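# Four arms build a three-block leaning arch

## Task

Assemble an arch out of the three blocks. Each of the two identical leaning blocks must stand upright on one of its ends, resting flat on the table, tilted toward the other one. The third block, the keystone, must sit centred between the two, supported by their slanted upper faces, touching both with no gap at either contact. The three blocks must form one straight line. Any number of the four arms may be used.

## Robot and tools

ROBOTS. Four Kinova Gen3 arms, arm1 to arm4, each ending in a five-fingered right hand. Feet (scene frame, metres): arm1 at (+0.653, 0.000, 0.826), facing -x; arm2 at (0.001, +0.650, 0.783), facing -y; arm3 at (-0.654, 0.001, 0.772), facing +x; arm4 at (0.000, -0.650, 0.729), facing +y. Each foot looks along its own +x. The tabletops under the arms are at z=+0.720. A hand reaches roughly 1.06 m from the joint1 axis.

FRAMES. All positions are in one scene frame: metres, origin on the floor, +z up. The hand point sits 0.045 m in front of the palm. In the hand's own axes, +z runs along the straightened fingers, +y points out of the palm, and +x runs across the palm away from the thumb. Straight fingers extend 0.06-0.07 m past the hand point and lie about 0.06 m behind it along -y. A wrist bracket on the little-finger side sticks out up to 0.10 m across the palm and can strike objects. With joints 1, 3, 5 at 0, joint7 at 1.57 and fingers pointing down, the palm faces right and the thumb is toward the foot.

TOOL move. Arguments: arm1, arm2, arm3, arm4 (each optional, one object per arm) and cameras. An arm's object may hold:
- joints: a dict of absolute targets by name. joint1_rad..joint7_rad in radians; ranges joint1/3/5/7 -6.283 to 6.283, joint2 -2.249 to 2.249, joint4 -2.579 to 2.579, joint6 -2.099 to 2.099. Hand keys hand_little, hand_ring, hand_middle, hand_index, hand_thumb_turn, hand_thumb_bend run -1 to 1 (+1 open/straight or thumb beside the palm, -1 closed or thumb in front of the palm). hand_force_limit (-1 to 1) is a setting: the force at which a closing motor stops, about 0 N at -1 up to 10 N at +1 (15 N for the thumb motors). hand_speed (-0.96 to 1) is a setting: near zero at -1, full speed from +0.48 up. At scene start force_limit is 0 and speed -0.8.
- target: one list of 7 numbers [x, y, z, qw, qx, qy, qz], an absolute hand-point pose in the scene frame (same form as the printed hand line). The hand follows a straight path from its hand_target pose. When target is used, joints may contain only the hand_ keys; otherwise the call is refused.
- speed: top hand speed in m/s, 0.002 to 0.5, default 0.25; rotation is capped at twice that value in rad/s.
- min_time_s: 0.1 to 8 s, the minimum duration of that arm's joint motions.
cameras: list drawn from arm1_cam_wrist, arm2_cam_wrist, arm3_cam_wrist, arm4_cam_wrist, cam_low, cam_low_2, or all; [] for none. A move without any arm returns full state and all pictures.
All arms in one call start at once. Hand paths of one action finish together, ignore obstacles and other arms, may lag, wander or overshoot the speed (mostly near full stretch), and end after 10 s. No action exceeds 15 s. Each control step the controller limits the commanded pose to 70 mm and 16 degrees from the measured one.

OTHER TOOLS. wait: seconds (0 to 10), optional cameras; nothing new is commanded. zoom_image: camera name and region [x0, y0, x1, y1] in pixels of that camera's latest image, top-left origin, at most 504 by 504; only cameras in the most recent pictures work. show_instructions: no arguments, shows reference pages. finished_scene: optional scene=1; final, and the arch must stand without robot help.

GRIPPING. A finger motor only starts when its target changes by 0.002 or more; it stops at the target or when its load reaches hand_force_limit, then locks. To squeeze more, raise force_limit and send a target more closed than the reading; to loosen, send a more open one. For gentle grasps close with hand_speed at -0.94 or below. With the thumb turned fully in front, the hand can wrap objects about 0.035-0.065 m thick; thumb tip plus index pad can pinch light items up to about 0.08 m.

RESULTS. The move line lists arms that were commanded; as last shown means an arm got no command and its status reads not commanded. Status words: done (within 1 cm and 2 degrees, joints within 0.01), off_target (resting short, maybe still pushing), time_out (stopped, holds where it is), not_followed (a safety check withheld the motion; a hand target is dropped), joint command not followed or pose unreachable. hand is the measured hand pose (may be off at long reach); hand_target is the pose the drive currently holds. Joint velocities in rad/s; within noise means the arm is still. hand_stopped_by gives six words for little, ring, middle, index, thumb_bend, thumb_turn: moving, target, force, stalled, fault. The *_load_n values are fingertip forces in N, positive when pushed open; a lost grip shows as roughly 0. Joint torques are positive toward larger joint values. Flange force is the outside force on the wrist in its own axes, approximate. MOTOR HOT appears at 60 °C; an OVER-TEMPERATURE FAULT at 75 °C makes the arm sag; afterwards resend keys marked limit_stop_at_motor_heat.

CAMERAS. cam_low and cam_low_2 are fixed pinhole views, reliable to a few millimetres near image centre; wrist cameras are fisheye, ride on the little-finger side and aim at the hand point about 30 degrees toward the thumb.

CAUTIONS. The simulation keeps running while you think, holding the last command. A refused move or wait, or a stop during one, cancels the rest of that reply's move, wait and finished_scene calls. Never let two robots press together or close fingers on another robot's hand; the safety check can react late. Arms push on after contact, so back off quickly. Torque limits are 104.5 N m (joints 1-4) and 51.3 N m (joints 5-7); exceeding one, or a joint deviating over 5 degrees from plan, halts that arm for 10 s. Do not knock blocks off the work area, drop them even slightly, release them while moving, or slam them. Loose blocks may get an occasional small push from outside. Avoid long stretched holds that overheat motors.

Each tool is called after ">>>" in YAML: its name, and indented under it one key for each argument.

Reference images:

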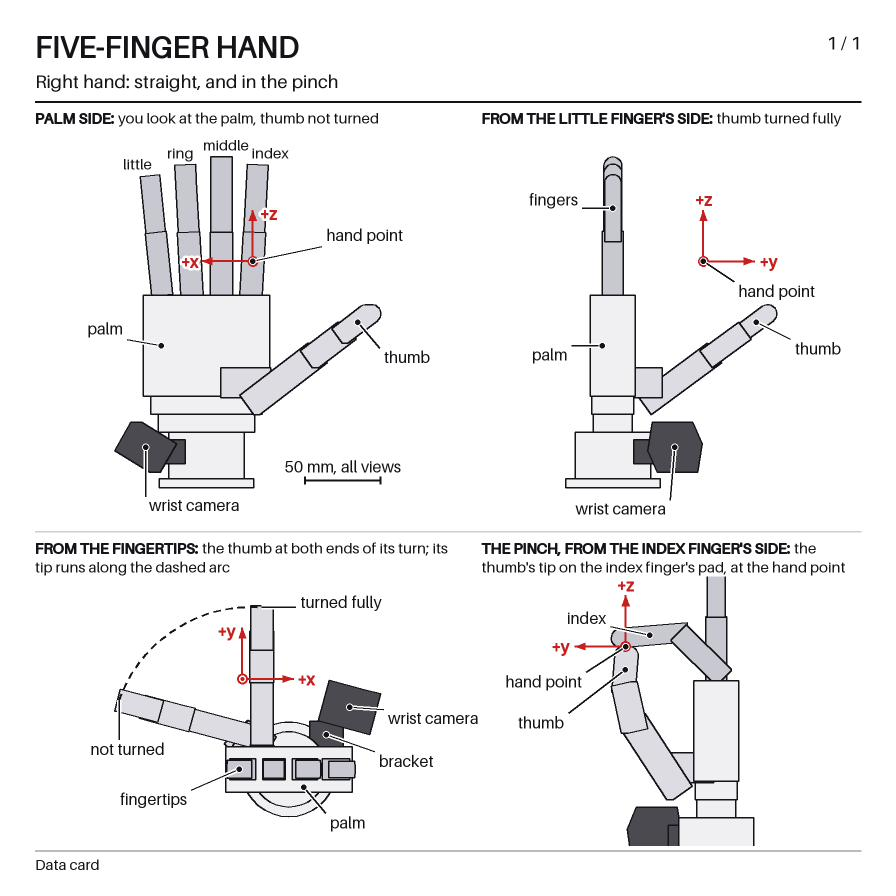

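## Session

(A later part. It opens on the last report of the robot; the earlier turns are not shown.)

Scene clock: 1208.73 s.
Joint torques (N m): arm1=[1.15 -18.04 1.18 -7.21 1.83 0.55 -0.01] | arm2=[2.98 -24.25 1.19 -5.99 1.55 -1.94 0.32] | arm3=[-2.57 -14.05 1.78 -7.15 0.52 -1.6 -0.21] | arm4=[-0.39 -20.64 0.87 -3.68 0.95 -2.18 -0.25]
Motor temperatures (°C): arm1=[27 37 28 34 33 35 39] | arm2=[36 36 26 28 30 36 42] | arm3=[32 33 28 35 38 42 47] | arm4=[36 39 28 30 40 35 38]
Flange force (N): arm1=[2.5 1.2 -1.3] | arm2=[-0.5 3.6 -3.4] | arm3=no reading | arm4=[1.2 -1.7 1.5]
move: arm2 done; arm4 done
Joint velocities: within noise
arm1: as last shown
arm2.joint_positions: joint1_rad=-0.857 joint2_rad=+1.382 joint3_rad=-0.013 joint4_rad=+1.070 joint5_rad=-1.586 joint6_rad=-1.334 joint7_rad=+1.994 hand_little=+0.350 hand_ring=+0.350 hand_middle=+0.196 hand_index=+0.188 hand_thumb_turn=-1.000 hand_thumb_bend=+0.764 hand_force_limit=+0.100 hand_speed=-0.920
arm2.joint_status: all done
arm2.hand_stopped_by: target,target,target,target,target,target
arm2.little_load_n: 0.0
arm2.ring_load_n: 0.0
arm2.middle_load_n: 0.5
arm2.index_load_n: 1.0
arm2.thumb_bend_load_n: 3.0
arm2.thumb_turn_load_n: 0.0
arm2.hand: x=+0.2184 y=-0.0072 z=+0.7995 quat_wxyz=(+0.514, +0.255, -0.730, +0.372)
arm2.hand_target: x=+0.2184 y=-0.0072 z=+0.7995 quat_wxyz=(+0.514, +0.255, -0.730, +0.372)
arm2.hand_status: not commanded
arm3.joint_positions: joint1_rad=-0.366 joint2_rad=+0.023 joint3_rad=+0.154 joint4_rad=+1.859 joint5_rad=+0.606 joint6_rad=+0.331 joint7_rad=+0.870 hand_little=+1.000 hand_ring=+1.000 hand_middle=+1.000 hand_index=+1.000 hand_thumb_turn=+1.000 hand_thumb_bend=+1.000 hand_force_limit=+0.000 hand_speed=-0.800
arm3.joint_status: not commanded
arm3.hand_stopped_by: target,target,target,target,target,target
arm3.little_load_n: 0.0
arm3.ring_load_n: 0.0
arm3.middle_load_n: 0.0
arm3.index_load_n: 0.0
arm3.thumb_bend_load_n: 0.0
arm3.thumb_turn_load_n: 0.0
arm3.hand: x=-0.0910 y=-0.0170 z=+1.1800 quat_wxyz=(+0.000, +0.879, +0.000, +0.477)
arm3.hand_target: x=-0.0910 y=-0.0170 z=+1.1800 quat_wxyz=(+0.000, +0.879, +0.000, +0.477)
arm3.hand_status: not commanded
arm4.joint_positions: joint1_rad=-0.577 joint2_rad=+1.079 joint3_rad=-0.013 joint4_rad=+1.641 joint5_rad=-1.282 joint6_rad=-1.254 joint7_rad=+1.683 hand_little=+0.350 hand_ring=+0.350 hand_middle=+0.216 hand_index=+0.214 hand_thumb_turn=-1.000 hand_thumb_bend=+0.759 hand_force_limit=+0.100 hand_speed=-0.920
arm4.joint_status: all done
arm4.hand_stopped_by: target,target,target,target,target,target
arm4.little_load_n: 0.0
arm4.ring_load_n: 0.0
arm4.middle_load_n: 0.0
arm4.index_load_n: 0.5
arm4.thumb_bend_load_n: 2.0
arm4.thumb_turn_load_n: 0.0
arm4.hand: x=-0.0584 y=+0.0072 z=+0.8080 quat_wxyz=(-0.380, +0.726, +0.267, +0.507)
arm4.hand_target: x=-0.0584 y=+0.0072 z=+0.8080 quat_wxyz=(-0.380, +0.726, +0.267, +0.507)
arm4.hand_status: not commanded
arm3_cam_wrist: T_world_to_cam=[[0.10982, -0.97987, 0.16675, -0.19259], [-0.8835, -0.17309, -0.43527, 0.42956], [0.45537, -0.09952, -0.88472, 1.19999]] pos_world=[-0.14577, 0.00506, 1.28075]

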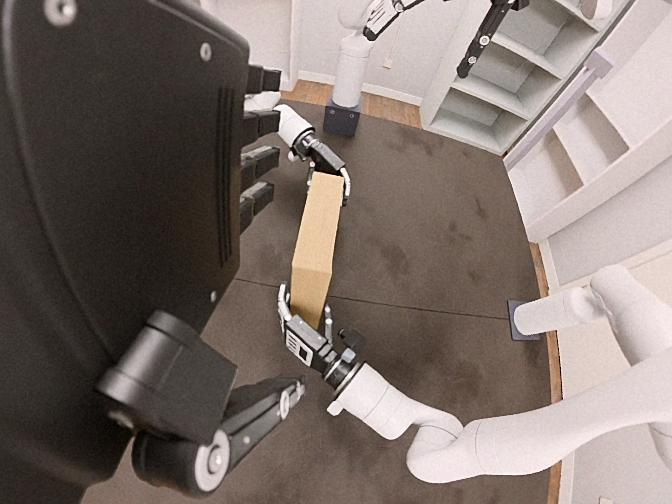

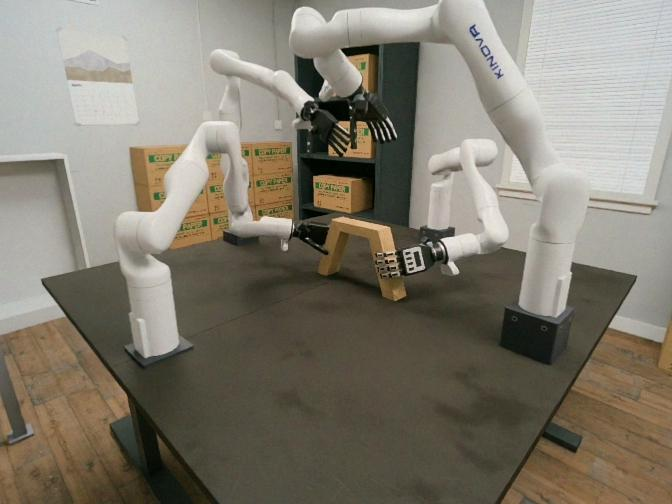

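>>> move:
  arm2: {"joints": {"hand_thumb_bend": 0.768}}
  arm4: {"joints": {"hand_thumb_bend": 0.764}}

>>> move:
  arm2: {"joints": {"hand_index": 0.192, "hand_middle": 0.2, "hand_thumb_bend": 0.776}}
  arm4: {"joints": {"hand_index": 0.219, "hand_middle": 0.219, "hand_thumb_bend": 0.772}}
  cameras: ["arm3_cam_wrist","cam_low"]

>>> zoom_image:
  camera: "arm3_cam_wrist"
  region: [270, 150, 400, 310]

>>> zoom_image:
  camera: "cam_low"
  region: [310, 190, 430, 310]

Scene clock: 1215.30 s.
Joint torques (N m): arm1=[1.17 -18.11 1.2 -7.21 1.83 0.56 -0.03] | arm2=[2.83 -24.08 0.97 -5.71 1.33 -2.04 0.35] | arm3=[-2.55 -14.07 1.85 -7.19 0.51 -1.59 -0.21] | arm4=[-0.47 -20.61 0.75 -3.35 0.71 -2.25 -0.21]
Motor temperatures (°C): arm1=[27 37 28 34 33 35 39] | arm2=[36 36 26 28 30 36 42] | arm3=[32 33 28 35 38 42 47] | arm4=[36 40 28 30 40 35 38]
Flange force (N): arm1=[2.3 1.3 -1.4] | arm2=[-0.7 2.8 -2.6] | arm3=no reading | arm4=[0.9 -2.3 2.5]
move: arm2 done; arm4 done
Joint velocities: within noise
arm1: as last shown
arm1.thumb_bend_load_n: -0.5
arm2.joint_positions: joint1_rad=-0.857 joint2_rad=+1.382 joint3_rad=-0.013 joint4_rad=+1.070 joint5_rad=-1.586 joint6_rad=-1.334 joint7_rad=+1.994 hand_little=+0.350 hand_ring=+0.350 hand_middle=+0.196 hand_index=+0.188 hand_thumb_turn=-1.000 hand_thumb_bend=+0.769 hand_force_limit=+0.100 hand_speed=-0.920
arm2.joint_status: all done
arm2.hand_stopped_by: target,target,target,target,target,target
arm2.little_load_n: 0.0
arm2.ring_load_n: 0.0
arm2.middle_load_n: 0.5
arm2.index_load_n: 0.5
arm2.thumb_bend_load_n: 2.0
arm2.thumb_turn_load_n: 0.0
arm2.hand: x=+0.2184 y=-0.0072 z=+0.7995 quat_wxyz=(+0.514, +0.255, -0.730, +0.372)
arm2.hand_target: x=+0.2184 y=-0.0072 z=+0.7995 quat_wxyz=(+0.514, +0.255, -0.730, +0.372)
arm2.hand_status: not commanded
arm3.joint_positions: joint1_rad=-0.366 joint2_rad=+0.023 joint3_rad=+0.154 joint4_rad=+1.859 joint5_rad=+0.606 joint6_rad=+0.331 joint7_rad=+0.870 hand_little=+1.000 hand_ring=+1.000 hand_middle=+1.000 hand_index=+1.000 hand_thumb_turn=+1.000 hand_thumb_bend=+1.000 hand_force_limit=+0.000 hand_speed=-0.800
arm3.joint_status: not commanded
arm3.hand_stopped_by: target,target,target,target,target,target
arm3.little_load_n: 0.0
arm3.ring_load_n: 0.0
arm3.middle_load_n: 0.0
arm3.index_load_n: 0.0
arm3.thumb_bend_load_n: 0.0
arm3.thumb_turn_load_n: 0.0
arm3.hand: x=-0.0910 y=-0.0170 z=+1.1800 quat_wxyz=(+0.000, +0.879, +0.000, +0.477)
arm3.hand_target: x=-0.0910 y=-0.0170 z=+1.1800 quat_wxyz=(+0.000, +0.879, +0.000, +0.477)
arm3.hand_status: not commanded
arm4.joint_positions: joint1_rad=-0.577 joint2_rad=+1.079 joint3_rad=-0.013 joint4_rad=+1.641 joint5_rad=-1.282 joint6_rad=-1.254 joint7_rad=+1.683 hand_little=+0.350 hand_ring=+0.350 hand_middle=+0.216 hand_index=+0.214 hand_thumb_turn=-1.000 hand_thumb_bend=+0.765 hand_force_limit=+0.100 hand_speed=-0.920
arm4.joint_status: all done
arm4.hand_stopped_by: target,target,target,target,target,target
arm4.little_load_n: 0.0
arm4.ring_load_n: 0.0
arm4.middle_load_n: 0.0
arm4.index_load_n: 1.0
arm4.thumb_bend_load_n: 1.0
arm4.thumb_turn_load_n: 0.0
arm4.hand: x=-0.0584 y=+0.0072 z=+0.8080 quat_wxyz=(-0.380, +0.726, +0.267, +0.507)
arm4.hand_target: x=-0.0584 y=+0.0072 z=+0.8080 quat_wxyz=(-0.380, +0.726, +0.267, +0.507)
arm4.hand_status: not commanded
pictures: none

Scene clock: 1215.83 s.
Joint torques (N m): arm1=[1.18 -18 1.06 -7.19 1.82 0.54 -0.01] | arm2=[1.93 -24.53 0.66 -6 1.49 -1.94 0.31] | arm3=[-2.57 -14.07 1.84 -7.15 0.52 -1.6 -0.22] | arm4=[-0.56 -20.87 0.83 -3.38 0.71 -2.42 -0.21]
Motor temperatures (°C): arm1=[27 37 28 34 33 35 39] | arm2=[36 36 26 28 30 36 42] | arm3=[32 33 28 35 38 42 47] | arm4=[36 40 28 30 40 35 38]
Flange force (N): arm1=[2.5 1.1 -1.4] | arm2=[-0.7 3.5 -1.5] | arm3=no reading | arm4=[0.5 -2.3 3.0]
move: arm2 done; arm4 done
Joint velocities: within noise
arm1: as last shown
arm1.middle_load_n: -0.5
arm1.thumb_bend_load_n: 0.0
arm2.joint_positions: joint1_rad=-0.857 joint2_rad=+1.382 joint3_rad=-0.013 joint4_rad=+1.070 joint5_rad=-1.586 joint6_rad=-1.334 joint7_rad=+1.994 hand_little=+0.350 hand_ring=+0.350 hand_middle=+0.200 hand_index=+0.192 hand_thumb_turn=-1.000 hand_thumb_bend=+0.776 hand_force_limit=+0.100 hand_speed=-0.920
arm2.joint_status: all done
arm2.hand_stopped_by: target,target,target,target,target,target
arm2.little_load_n: -0.5
arm2.ring_load_n: 0.0
arm2.middle_load_n: 0.0
arm2.index_load_n: 0.0
arm2.thumb_bend_load_n: 0.5
arm2.thumb_turn_load_n: 0.0
arm2.hand: x=+0.2184 y=-0.0072 z=+0.7995 quat_wxyz=(+0.514, +0.255, -0.730, +0.372)
arm2.hand_target: x=+0.2184 y=-0.0072 z=+0.7995 quat_wxyz=(+0.514, +0.255, -0.730, +0.372)
arm2.hand_status: not commanded
arm3.joint_positions: joint1_rad=-0.366 joint2_rad=+0.023 joint3_rad=+0.154 joint4_rad=+1.859 joint5_rad=+0.606 joint6_rad=+0.331 joint7_rad=+0.870 hand_little=+1.000 hand_ring=+1.000 hand_middle=+1.000 hand_index=+1.000 hand_thumb_turn=+1.000 hand_thumb_bend=+1.000 hand_force_limit=+0.000 hand_speed=-0.800
arm3.joint_status: not commanded
arm3.hand_stopped_by: target,target,target,target,target,target
arm3.little_load_n: 0.0
arm3.ring_load_n: 0.0
arm3.middle_load_n: 0.0
arm3.index_load_n: 0.0
arm3.thumb_bend_load_n: 0.0
arm3.thumb_turn_load_n: 0.0
arm3.hand: x=-0.0910 y=-0.0170 z=+1.1800 quat_wxyz=(+0.000, +0.879, +0.000, +0.477)
arm3.hand_target: x=-0.0910 y=-0.0170 z=+1.1800 quat_wxyz=(+0.000, +0.879, +0.000, +0.477)
arm3.hand_status: not commanded
arm4.joint_positions: joint1_rad=-0.577 joint2_rad=+1.079 joint3_rad=-0.013 joint4_rad=+1.641 joint5_rad=-1.282 joint6_rad=-1.254 joint7_rad=+1.683 hand_little=+0.350 hand_ring=+0.350 hand_middle=+0.220 hand_index=+0.220 hand_thumb_turn=-1.000 hand_thumb_bend=+0.772 hand_force_limit=+0.100 hand_speed=-0.920
arm4.joint_status: all done
arm4.hand_stopped_by: target,target,target,target,target,target
arm4.little_load_n: 0.0
arm4.ring_load_n: 0.0
arm4.middle_load_n: 0.0
arm4.index_load_n: 0.0
arm4.thumb_bend_load_n: 0.0
arm4.thumb_turn_load_n: 0.5
arm4.hand: x=-0.0584 y=+0.0072 z=+0.8080 quat_wxyz=(-0.380, +0.726, +0.267, +0.507)
arm4.hand_target: x=-0.0584 y=+0.0072 z=+0.8080 quat_wxyz=(-0.380, +0.726, +0.267, +0.507)
arm4.hand_status: not commanded
arm3_cam_wrist: T_world_to_cam=[[0.10982, -0.97987, 0.16675, -0.19259], [-0.8835, -0.17309, -0.43527, 0.42956], [0.45537, -0.09952, -0.88472, 1.19999]] pos_world=[-0.14577, 0.00506, 1.28075]

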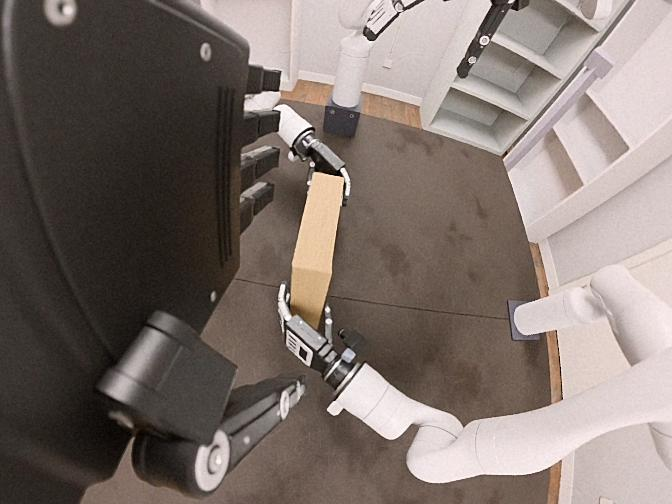

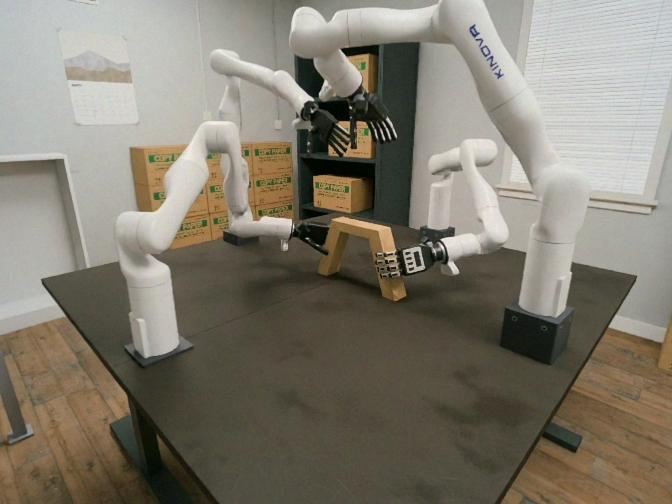

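Scaled by 3.150 from the camera's image (finer frame: 960x720).

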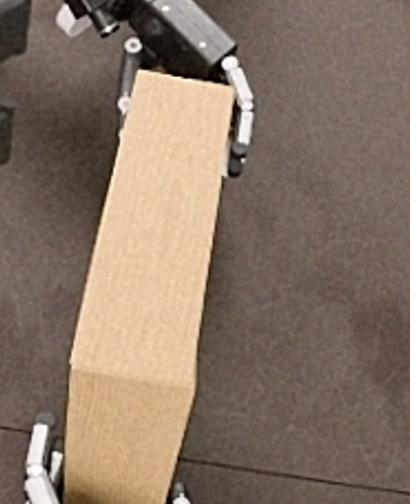

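Scaled by 4.200.

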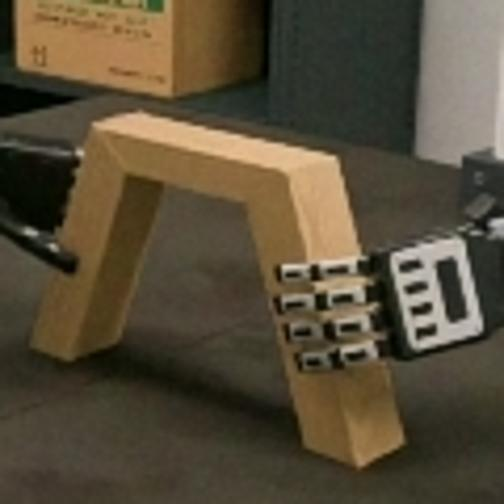

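>>> move:
  arm2: {"joints":{"hand_index":0.24,"hand_middle":0.25,"hand_ring":0.4,"hand_little":0.4,"hand_thumb_bend":0.81}}
  arm4: {"joints":{"hand_index":0.27,"hand_middle":0.27,"hand_ring":0.4,"hand_little":0.4,"hand_thumb_bend":0.81}}
  cameras: ["cam_low","arm3_cam_wrist"]

>>> zoom_image:
  camera: "cam_low"
  region: [310, 190, 430, 310]

>>> zoom_image:
  camera: "arm3_cam_wrist"
  region: [270, 150, 400, 310]

Scene clock: 1231.77 s.
Joint torques (N m): arm1=[1.15 -18.06 1.13 -7.29 1.87 0.56 -0.02] | arm2=[1.7 -24.56 0.53 -6.03 1.44 -1.96 0.33] | arm3=[-2.59 -14.04 1.79 -7.16 0.48 -1.6 -0.2] | arm4=[-0.58 -20.91 0.83 -3.33 0.71 -2.41 -0.2]
Motor temperatures (°C): arm1=[27 36 28 34 33 35 39] | arm2=[36 36 26 28 30 36 41] | arm3=[32 33 28 35 38 42 47] | arm4=[36 40 28 30 40 35 38]
Flange force (N): arm1=[2.8 1.3 -1.0] | arm2=[-0.6 3.8 -1.1] | arm3=no reading | arm4=[0.4 -2.4 3.2]
move: arm2 done; arm4 done
Joint velocities: within noise
arm1: as last shown
arm1.middle_load_n: 0.0
arm2.joint_positions: joint1_rad=-0.857 joint2_rad=+1.382 joint3_rad=-0.013 joint4_rad=+1.070 joint5_rad=-1.586 joint6_rad=-1.334 joint7_rad=+1.994 hand_little=+0.400 hand_ring=+0.400 hand_middle=+0.250 hand_index=+0.240 hand_thumb_turn=-1.000 hand_thumb_bend=+0.810 hand_force_limit=+0.100 hand_speed=-0.920
arm2.joint_status: all done
arm2.hand_stopped_by: target,target,target,target,target,target
arm2.little_load_n: 0.0
arm2.ring_load_n: 0.0
arm2.middle_load_n: 0.0
arm2.index_load_n: 0.0
arm2.thumb_bend_load_n: 0.0
arm2.thumb_turn_load_n: 0.0
arm2.hand: x=+0.2184 y=-0.0072 z=+0.7995 quat_wxyz=(+0.514, +0.255, -0.730, +0.372)
arm2.hand_target: x=+0.2184 y=-0.0072 z=+0.7995 quat_wxyz=(+0.514, +0.255, -0.730, +0.372)
arm2.hand_status: not commanded
arm3.joint_positions: joint1_rad=-0.366 joint2_rad=+0.023 joint3_rad=+0.154 joint4_rad=+1.859 joint5_rad=+0.606 joint6_rad=+0.331 joint7_rad=+0.870 hand_little=+1.000 hand_ring=+1.000 hand_middle=+1.000 hand_index=+1.000 hand_thumb_turn=+1.000 hand_thumb_bend=+1.000 hand_force_limit=+0.000 hand_speed=-0.800
arm3.joint_status: not commanded
arm3.hand_stopped_by: target,target,target,target,target,target
arm3.little_load_n: 0.0
arm3.ring_load_n: 0.0
arm3.middle_load_n: 0.0
arm3.index_load_n: 0.0
arm3.thumb_bend_load_n: 0.0
arm3.thumb_turn_load_n: 0.0
arm3.hand: x=-0.0910 y=-0.0170 z=+1.1800 quat_wxyz=(+0.000, +0.879, +0.000, +0.477)
arm3.hand_target: x=-0.0910 y=-0.0170 z=+1.1800 quat_wxyz=(+0.000, +0.879, +0.000, +0.477)
arm3.hand_status: not commanded
arm4.joint_positions: joint1_rad=-0.577 joint2_rad=+1.079 joint3_rad=-0.013 joint4_rad=+1.641 joint5_rad=-1.282 joint6_rad=-1.254 joint7_rad=+1.683 hand_little=+0.400 hand_ring=+0.400 hand_middle=+0.270 hand_index=+0.270 hand_thumb_turn=-1.000 hand_thumb_bend=+0.810 hand_force_limit=+0.100 hand_speed=-0.920
arm4.joint_status: all done
arm4.hand_stopped_by: target,target,target,target,target,target
arm4.little_load_n: 0.0
arm4.ring_load_n: 0.0
arm4.middle_load_n: 0.0
arm4.index_load_n: 0.0
arm4.thumb_bend_load_n: 0.0
arm4.thumb_turn_load_n: 0.0
arm4.hand: x=-0.0584 y=+0.0072 z=+0.8080 quat_wxyz=(-0.380, +0.726, +0.267, +0.507)
arm4.hand_target: x=-0.0584 y=+0.0072 z=+0.8080 quat_wxyz=(-0.380, +0.726, +0.267, +0.507)
arm4.hand_status: not commanded
pictures: arm3_cam_wrist, cam_low
arm3_cam_wrist: T_world_to_cam=[[0.10982, -0.97987, 0.16675, -0.19259], [-0.8835, -0.17309, -0.43527, 0.42956], [0.45537, -0.09952, -0.88472, 1.19999]] pos_world=[-0.14577, 0.00506, 1.28075]

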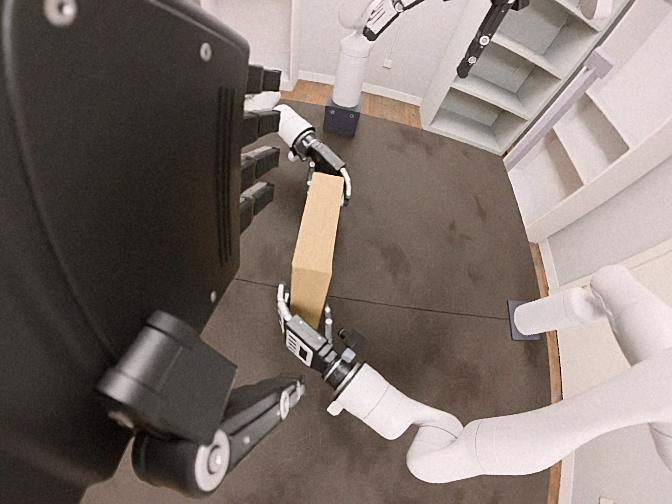

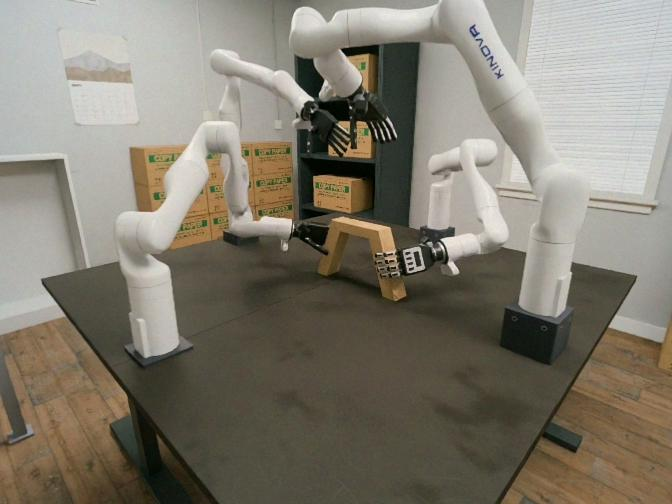

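Scaled by 4.200.

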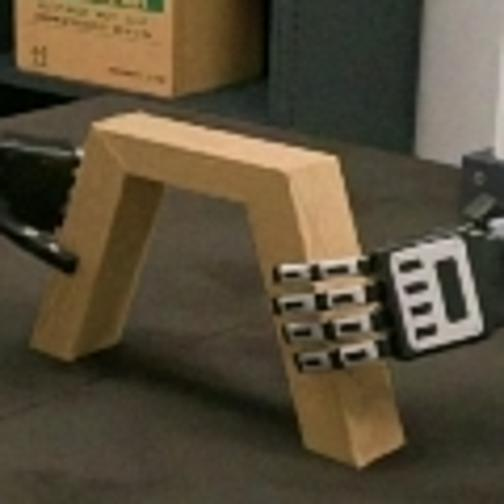

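Scaled by 3.150 from the camera's image (finer frame: 960x720).

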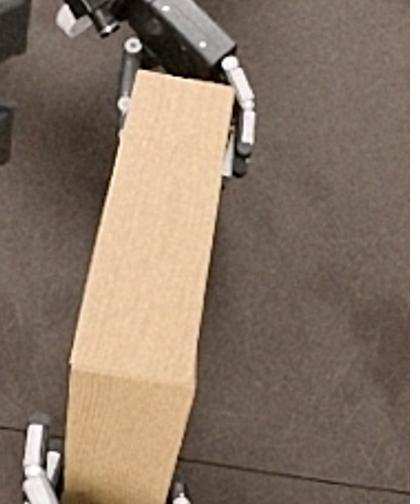

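>>> move:
  arm2: {"joints":{"hand_index":0.8,"hand_middle":0.8,"hand_ring":0.8,"hand_little":0.8,"hand_thumb_bend":1.0,"hand_speed":-0.8}}
  arm4: {"joints":{"hand_index":0.8,"hand_middle":0.8,"hand_ring":0.8,"hand_little":0.8,"hand_thumb_bend":1.0,"hand_speed":-0.8}}
  cameras: ["cam_low","arm3_cam_wrist"]

>>> zoom_image:
  camera: "cam_low"
  region: [310, 190, 430, 310]

>>> zoom_image:
  camera: "arm3_cam_wrist"
  region: [260, 150, 400, 390]

Scene clock: 1239.20 s.
Joint torques (N m): arm1=[1.08 -18.01 1.09 -7.25 1.86 0.53 -0.01] | arm2=[1.65 -24.55 0.51 -5.99 1.45 -1.97 0.31] | arm3=[-2.59 -14.02 1.74 -7.18 0.52 -1.59 -0.2] | arm4=[-0.54 -20.87 0.8 -3.39 0.71 -2.41 -0.21]
Motor temperatures (°C): arm1=[27 36 28 34 33 35 39] | arm2=[36 36 26 28 30 36 41] | arm3=[32 33 28 35 38 42 47] | arm4=[36 40 28 30 40 35 38]
Flange force (N): arm1=[2.6 1.2 -1.1] | arm2=[-0.6 3.6 -1.0] | arm3=no reading | arm4=[0.5 -2.2 3.0]
move: arm2 done; arm4 done
Joint velocities: within noise
arm1: as last shown
arm2.joint_positions: joint1_rad=-0.857 joint2_rad=+1.382 joint3_rad=-0.013 joint4_rad=+1.070 joint5_rad=-1.586 joint6_rad=-1.334 joint7_rad=+1.994 hand_little=+0.800 hand_ring=+0.800 hand_middle=+0.800 hand_index=+0.800 hand_thumb_turn=-1.000 hand_thumb_bend=+1.000 hand_force_limit=+0.100 hand_speed=-0.800
arm2.joint_status: all done
arm2.hand_stopped_by: target,target,target,target,target,target
arm2.little_load_n: 0.0
arm2.ring_load_n: 0.0
arm2.middle_load_n: 0.0
arm2.index_load_n: 0.0
arm2.thumb_bend_load_n: 0.0
arm2.thumb_turn_load_n: 0.0
arm2.hand: x=+0.2184 y=-0.0072 z=+0.7995 quat_wxyz=(+0.514, +0.255, -0.730, +0.372)
arm2.hand_target: x=+0.2184 y=-0.0072 z=+0.7995 quat_wxyz=(+0.514, +0.255, -0.730, +0.372)
arm2.hand_status: not commanded
arm3.joint_positions: joint1_rad=-0.366 joint2_rad=+0.023 joint3_rad=+0.154 joint4_rad=+1.859 joint5_rad=+0.606 joint6_rad=+0.331 joint7_rad=+0.870 hand_little=+1.000 hand_ring=+1.000 hand_middle=+1.000 hand_index=+1.000 hand_thumb_turn=+1.000 hand_thumb_bend=+1.000 hand_force_limit=+0.000 hand_speed=-0.800
arm3.joint_status: not commanded
arm3.hand_stopped_by: target,target,target,target,target,target
arm3.little_load_n: 0.0
arm3.ring_load_n: 0.0
arm3.middle_load_n: 0.0
arm3.index_load_n: -0.5
arm3.thumb_bend_load_n: 0.0
arm3.thumb_turn_load_n: 0.0
arm3.hand: x=-0.0910 y=-0.0170 z=+1.1800 quat_wxyz=(+0.000, +0.879, +0.000, +0.477)
arm3.hand_target: x=-0.0910 y=-0.0170 z=+1.1800 quat_wxyz=(+0.000, +0.879, +0.000, +0.477)
arm3.hand_status: not commanded
arm4.joint_positions: joint1_rad=-0.577 joint2_rad=+1.079 joint3_rad=-0.013 joint4_rad=+1.641 joint5_rad=-1.282 joint6_rad=-1.254 joint7_rad=+1.683 hand_little=+0.800 hand_ring=+0.800 hand_middle=+0.800 hand_index=+0.800 hand_thumb_turn=-1.000 hand_thumb_bend=+1.000 hand_force_limit=+0.100 hand_speed=-0.800
arm4.joint_status: all done
arm4.hand_stopped_by: target,target,target,target,target,target
arm4.little_load_n: 0.0
arm4.ring_load_n: 0.0
arm4.middle_load_n: 0.0
arm4.index_load_n: 0.0
arm4.thumb_bend_load_n: 0.0
arm4.thumb_turn_load_n: 0.0
arm4.hand: x=-0.0584 y=+0.0072 z=+0.8080 quat_wxyz=(-0.380, +0.726, +0.267, +0.507)
arm4.hand_target: x=-0.0584 y=+0.0072 z=+0.8080 quat_wxyz=(-0.380, +0.726, +0.267, +0.507)
arm4.hand_status: not commanded
pictures: arm3_cam_wrist, cam_low
arm3_cam_wrist: T_world_to_cam=[[0.10982, -0.97987, 0.16675, -0.19259], [-0.8835, -0.17309, -0.43527, 0.42956], [0.45537, -0.09952, -0.88472, 1.19999]] pos_world=[-0.14577, 0.00506, 1.28075]

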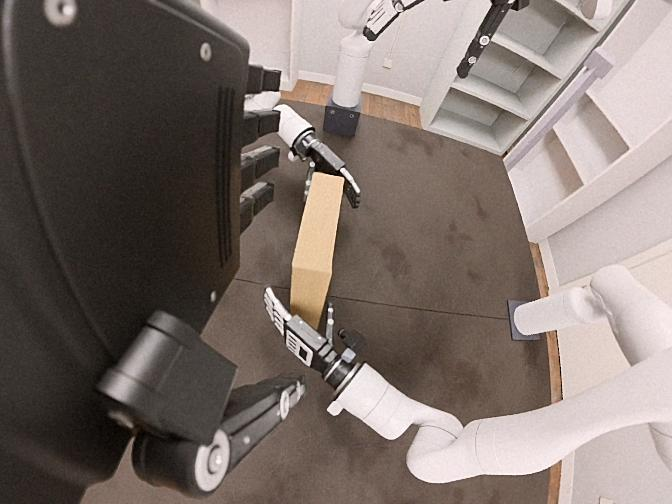

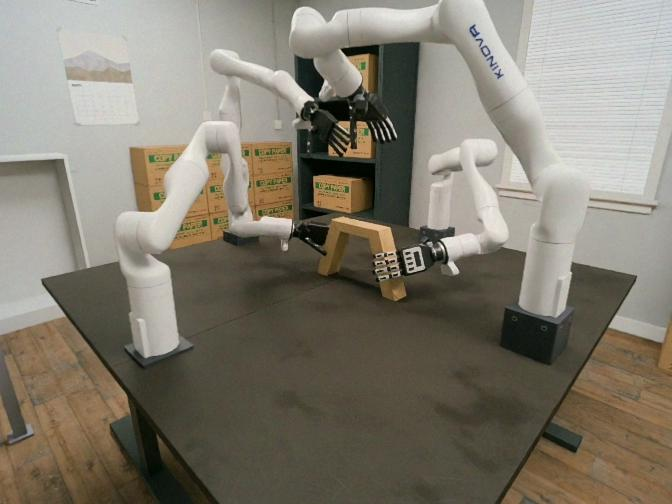

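Scaled by 4.200.

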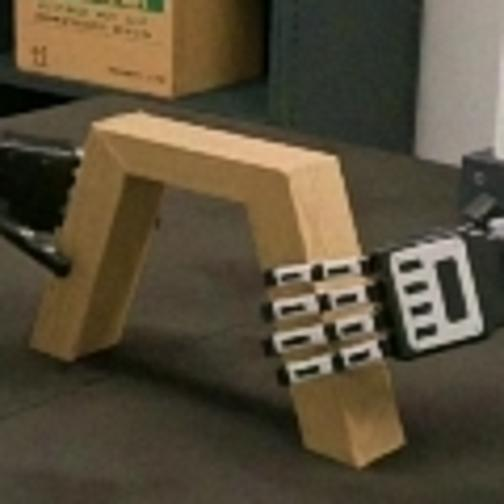

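Scaled by 2.100 from the camera's image (finer frame: 960x720).

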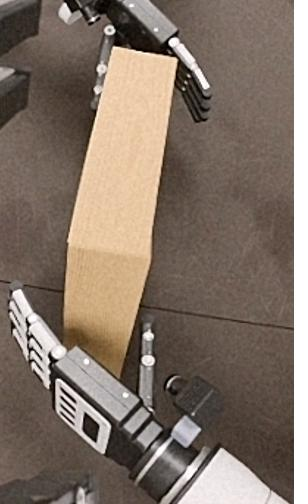

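>>> move:
  arm2: {"target":[0.2584,-0.0022,0.8035,0.51366,0.25531,-0.72999,0.37156],"speed":0.02}
  arm4: {"target":[-0.0984,0.0022,0.8120,0.38003,-0.72567,-0.26738,-0.50744],"speed":0.02}
  cameras: ["cam_low","arm3_cam_wrist"]

>>> zoom_image:
  camera: "cam_low"
  region: [310, 190, 430, 310]

>>> zoom_image:
  camera: "arm3_cam_wrist"
  region: [260, 150, 400, 390]

Scene clock: 1271.37 s.
Joint torques (N m): arm1=[1.11 -18.03 1.15 -7.25 1.9 0.55 -0.01] | arm2=[1.73 -25.22 0.39 -6.48 1.61 -1.8 0.33] | arm3=[-2.53 -14.09 1.82 -7.22 0.5 -1.6 -0.16] | arm4=[-0.6 -21.29 0.71 -3.64 0.86 -2.34 -0.2]
Motor temperatures (°C): arm1=[27 36 28 34 33 35 39] | arm2=[36 36 26 28 30 36 41] | arm3=[32 32 28 35 38 42 47] | arm4=[36 41 28 30 40 35 38]
Flange force (N): arm1=[2.7 1.3 -1.1] | arm2=[-0.6 3.7 -1.1] | arm3=no reading | arm4=[0.3 -2.5 2.9]
move: arm2 done; arm4 done
Joint velocities: within noise
arm1.joint_positions: joint1_rad=-0.662 joint2_rad=+0.627 joint3_rad=-0.011 joint4_rad=+1.002 joint5_rad=+0.854 joint6_rad=+2.038 joint7_rad=-2.016 hand_little=+0.700 hand_ring=+0.700 hand_middle=+0.700 hand_index=+0.700 hand_thumb_turn=-1.000 hand_thumb_bend=+1.000 hand_force_limit=-0.600 hand_speed=-0.800
arm1.joint_status: not commanded
arm1.hand_stopped_by: target,target,target,target,target,target
arm1.little_load_n: 0.0
arm1.ring_load_n: 0.0
arm1.middle_load_n: 0.0
arm1.index_load_n: 0.0
arm1.thumb_bend_load_n: 0.0
arm1.thumb_turn_load_n: 0.0
arm1.hand: x=+0.1500 y=-0.0800 z=+1.2000 quat_wxyz=(-0.462, +0.887, +0.007, -0.003)
arm1.hand_target: x=+0.1500 y=-0.0800 z=+1.2000 quat_wxyz=(-0.462, +0.887, +0.007, -0.003)
arm1.hand_status: not commanded
arm2.joint_positions: joint1_rad=-0.898 joint2_rad=+1.422 joint3_rad=-0.032 joint4_rad=+0.932 joint5_rad=-1.626 joint6_rad=-1.381 joint7_rad=+2.092 hand_little=+0.800 hand_ring=+0.800 hand_middle=+0.800 hand_index=+0.800 hand_thumb_turn=-1.000 hand_thumb_bend=+1.000 hand_force_limit=+0.100 hand_speed=-0.800
arm2.joint_status: not commanded
arm2.hand_stopped_by: target,target,target,target,target,target
arm2.little_load_n: 0.0
arm2.ring_load_n: 0.0
arm2.middle_load_n: 0.0
arm2.index_load_n: 0.0
arm2.thumb_bend_load_n: 0.0
arm2.thumb_turn_load_n: 0.0
arm2.hand: x=+0.2584 y=-0.0022 z=+0.8035 quat_wxyz=(+0.514, +0.255, -0.730, +0.372)
arm2.hand_target: x=+0.2584 y=-0.0022 z=+0.8035 quat_wxyz=(+0.514, +0.255, -0.730, +0.372)
arm2.hand_status: done (0.000 m and 0.0 deg from the pose sent, 0.041 m and 0.0 deg at the start)
arm3.joint_positions: joint1_rad=-0.366 joint2_rad=+0.023 joint3_rad=+0.154 joint4_rad=+1.859 joint5_rad=+0.606 joint6_rad=+0.331 joint7_rad=+0.870 hand_little=+1.000 hand_ring=+1.000 hand_middle=+1.000 hand_index=+1.000 hand_thumb_turn=+1.000 hand_thumb_bend=+1.000 hand_force_limit=+0.000 hand_speed=-0.800
arm3.joint_status: not commanded
arm3.hand_stopped_by: target,target,target,target,target,target
arm3.little_load_n: 0.0
arm3.ring_load_n: 0.0
arm3.middle_load_n: -0.5
arm3.index_load_n: 0.0
arm3.thumb_bend_load_n: 0.0
arm3.thumb_turn_load_n: 0.0
arm3.hand: x=-0.0910 y=-0.0170 z=+1.1800 quat_wxyz=(+0.000, +0.879, +0.000, +0.477)
arm3.hand_target: x=-0.0910 y=-0.0170 z=+1.1800 quat_wxyz=(+0.000, +0.879, +0.000, +0.477)
arm3.hand_status: not commanded
arm4.joint_positions: joint1_rad=-0.631 joint2_rad=+1.090 joint3_rad=-0.037 joint4_rad=+1.573 joint5_rad=-1.353 joint6_rad=-1.286 joint7_rad=+1.753 hand_little=+0.800 hand_ring=+0.800 hand_middle=+0.800 hand_index=+0.800 hand_thumb_turn=-1.000 hand_thumb_bend=+1.000 hand_force_limit=+0.100 hand_speed=-0.800
arm4.joint_status: not commanded
arm4.hand_stopped_by: target,target,target,target,target,target
arm4.little_load_n: 0.0
arm4.ring_load_n: 0.0
arm4.middle_load_n: 0.0
arm4.index_load_n: 0.0
arm4.thumb_bend_load_n: 0.0
arm4.thumb_turn_load_n: 0.0
arm4.hand: x=-0.0984 y=+0.0022 z=+0.8120 quat_wxyz=(-0.380, +0.726, +0.267, +0.507)
arm4.hand_target: x=-0.0984 y=+0.0022 z=+0.8120 quat_wxyz=(-0.380, +0.726, +0.267, +0.507)
arm4.hand_status: done (0.000 m and 0.0 deg from the pose sent, 0.041 m and 0.0 deg at the start)
pictures: arm3_cam_wrist, cam_low
arm3_cam_wrist: T_world_to_cam=[[0.10982, -0.97987, 0.16675, -0.19259], [-0.8835, -0.17309, -0.43527, 0.42956], [0.45537, -0.09952, -0.88472, 1.19999]] pos_world=[-0.14577, 0.00506, 1.28075]

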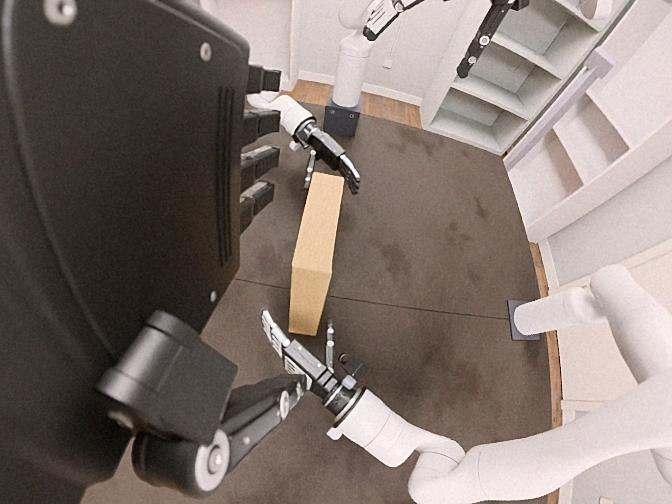

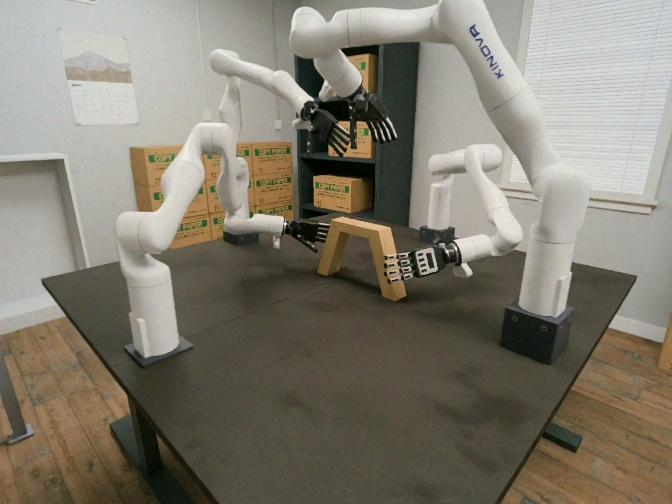

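Scaled by 4.200.

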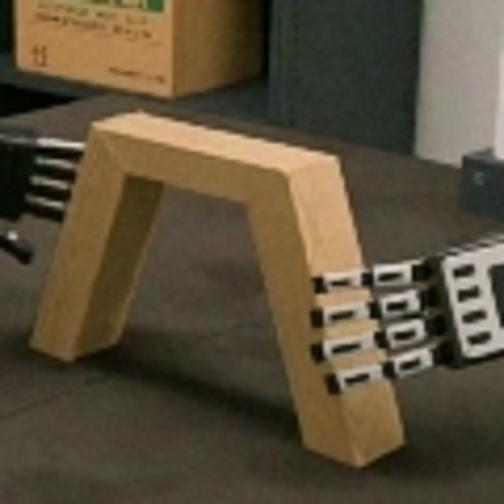

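Scaled by 2.100 from the camera's image (finer frame: 960x720).

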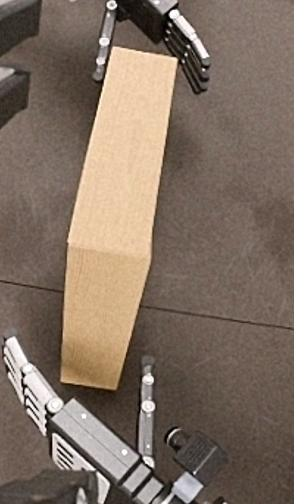

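>>> move:
  arm2: {"target":[0.3584,0.0178,0.8235,0.51366,0.25531,-0.72999,0.37156],"speed":0.06}
  arm4: {"target":[-0.1984,-0.0178,0.8320,0.38003,-0.72567,-0.26738,-0.50744],"speed":0.06}
  cameras: ["cam_low","cam_low_2","arm3_cam_wrist"]

>>> zoom_image:
  camera: "cam_low"
  region: [310, 190, 430, 310]

>>> zoom_image:
  camera: "arm3_cam_wrist"
  region: [260, 150, 400, 390]

>>> zoom_image:
  camera: "cam_low_2"
  region: [300, 190, 440, 320]

Scene clock: 1277.93 s.
Joint torques (N m): arm1=[1.1 -18.05 1.16 -7.23 1.85 0.52 -0.04] | arm2=[1.76 -26.75 0.36 -7.89 2.09 -1.21 0.31] | arm3=[-2.52 -14.08 1.83 -7.2 0.52 -1.61 -0.18] | arm4=[-0.66 -22.36 0.37 -4.45 1.23 -2.1 -0.21]
Motor temperatures (°C): arm1=[27 36 28 34 33 35 39] | arm2=[36 36 26 28 30 36 41] | arm3=[32 32 28 35 38 42 47] | arm4=[36 41 28 30 40 35 38]
Flange force (N): arm1=[2.5 1.2 -1.3] | arm2=no reading | arm3=no reading | arm4=[0.0 -3.2 2.4]
move: arm2 done; arm4 done
Joint velocities: within noise
arm1: as last shown
arm1.index_load_n: -0.5
arm2.joint_positions: joint1_rad=-1.011 joint2_rad=+1.579 joint3_rad=-0.065 joint4_rad=+0.439 joint5_rad=-1.701 joint6_rad=-1.520 joint7_rad=+2.414 hand_little=+0.800 hand_ring=+0.800 hand_middle=+0.800 hand_index=+0.800 hand_thumb_turn=-1.000 hand_thumb_bend=+1.000 hand_force_limit=+0.100 hand_speed=-0.800
arm2.joint_status: not commanded
arm2.hand_stopped_by: target,target,target,target,target,target
arm2.little_load_n: 0.0
arm2.ring_load_n: 0.0
arm2.middle_load_n: 0.0
arm2.index_load_n: 0.0
arm2.thumb_bend_load_n: 0.0
arm2.thumb_turn_load_n: 0.0
arm2.hand: x=+0.3584 y=+0.0178 z=+0.8235 quat_wxyz=(+0.514, +0.255, -0.730, +0.372)
arm2.hand_target: x=+0.3584 y=+0.0178 z=+0.8235 quat_wxyz=(+0.514, +0.255, -0.730, +0.372)
arm2.hand_status: done (0.000 m and 0.0 deg from the pose sent, 0.104 m and 0.0 deg at the start)
arm3.joint_positions: joint1_rad=-0.366 joint2_rad=+0.023 joint3_rad=+0.154 joint4_rad=+1.859 joint5_rad=+0.606 joint6_rad=+0.331 joint7_rad=+0.870 hand_little=+1.000 hand_ring=+1.000 hand_middle=+1.000 hand_index=+1.000 hand_thumb_turn=+1.000 hand_thumb_bend=+1.000 hand_force_limit=+0.000 hand_speed=-0.800
arm3.joint_status: not commanded
arm3.hand_stopped_by: target,target,target,target,target,target
arm3.little_load_n: 0.0
arm3.ring_load_n: 0.0
arm3.middle_load_n: 0.0
arm3.index_load_n: 0.0
arm3.thumb_bend_load_n: 0.0
arm3.thumb_turn_load_n: 0.0
arm3.hand: x=-0.0910 y=-0.0170 z=+1.1800 quat_wxyz=(+0.000, +0.879, +0.000, +0.477)
arm3.hand_target: x=-0.0910 y=-0.0170 z=+1.1800 quat_wxyz=(+0.000, +0.879, +0.000, +0.477)
arm3.hand_status: not commanded
arm4.joint_positions: joint1_rad=-0.763 joint2_rad=+1.115 joint3_rad=-0.092 joint4_rad=+1.375 joint5_rad=-1.501 joint6_rad=-1.387 joint7_rad=+1.939 hand_little=+0.800 hand_ring=+0.800 hand_middle=+0.800 hand_index=+0.800 hand_thumb_turn=-1.000 hand_thumb_bend=+1.000 hand_force_limit=+0.100 hand_speed=-0.800
arm4.joint_status: not commanded
arm4.hand_stopped_by: target,target,target,target,target,target
arm4.little_load_n: 0.0
arm4.ring_load_n: 0.0
arm4.middle_load_n: 0.0
arm4.index_load_n: 0.0
arm4.thumb_bend_load_n: 0.0
arm4.thumb_turn_load_n: 0.0
arm4.hand: x=-0.1984 y=-0.0178 z=+0.8320 quat_wxyz=(-0.380, +0.726, +0.267, +0.507)
arm4.hand_target: x=-0.1984 y=-0.0178 z=+0.8320 quat_wxyz=(-0.380, +0.726, +0.267, +0.507)
arm4.hand_status: done (0.000 m and 0.0 deg from the pose sent, 0.104 m and 0.0 deg at the start)
pictures: arm3_cam_wrist, cam_low, cam_low_2
arm3_cam_wrist: T_world_to_cam=[[0.10982, -0.97987, 0.16675, -0.19259], [-0.8835, -0.17309, -0.43527, 0.42956], [0.45537, -0.09952, -0.88472, 1.19999]] pos_world=[-0.14577, 0.00506, 1.28075]

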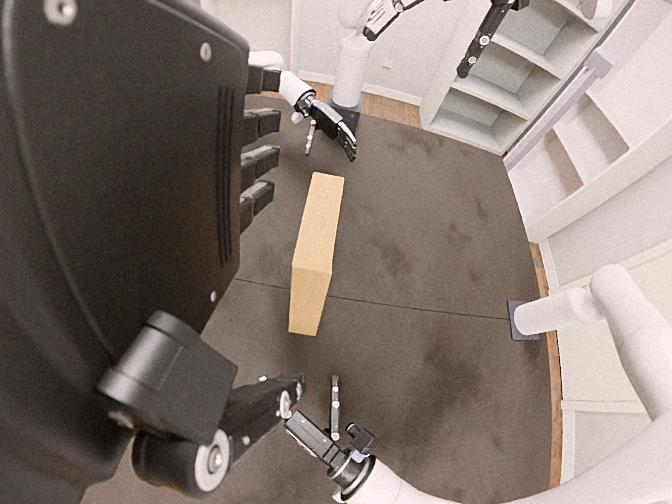

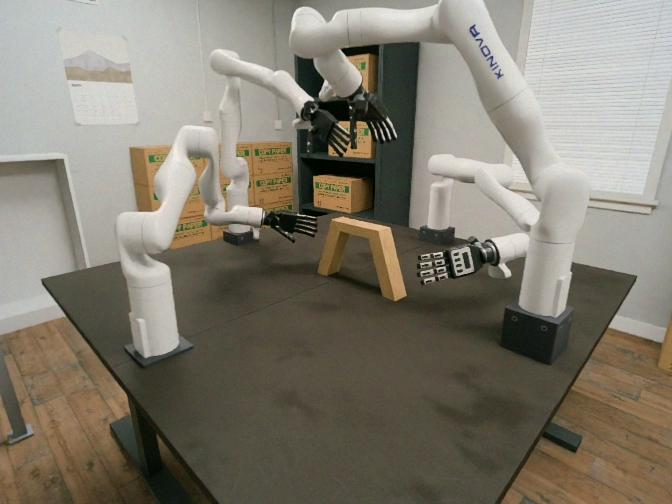

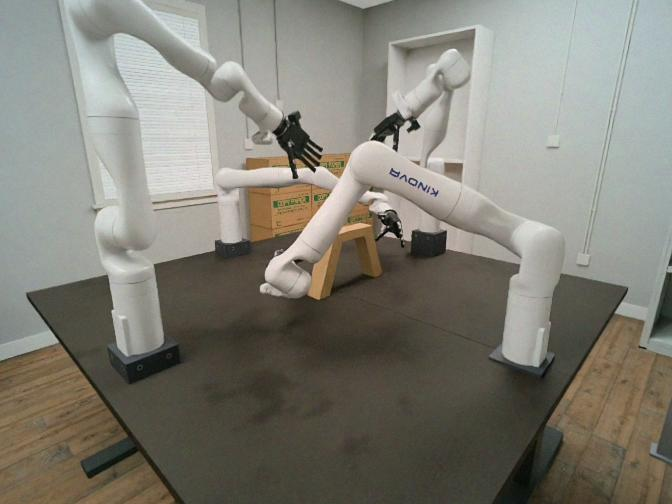

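Scaled by 4.200.

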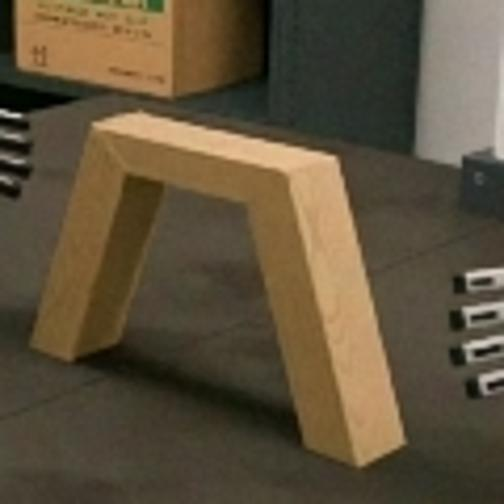

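Scaled by 2.100 from the camera's image (finer frame: 960x720).

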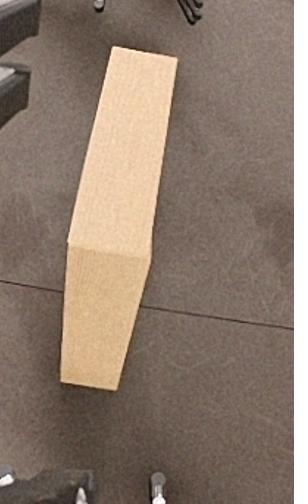

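Scaled by 3.600.

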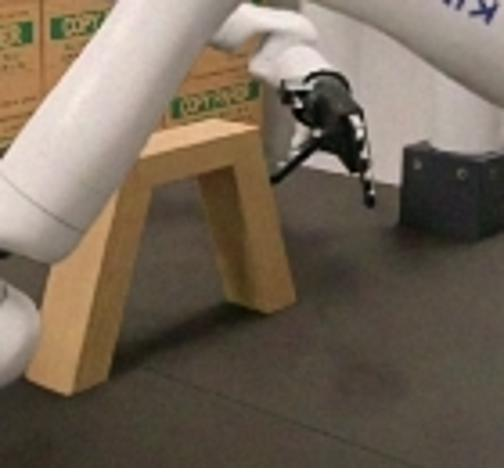

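>>> finished_scene:

The scene is finished: the task was done.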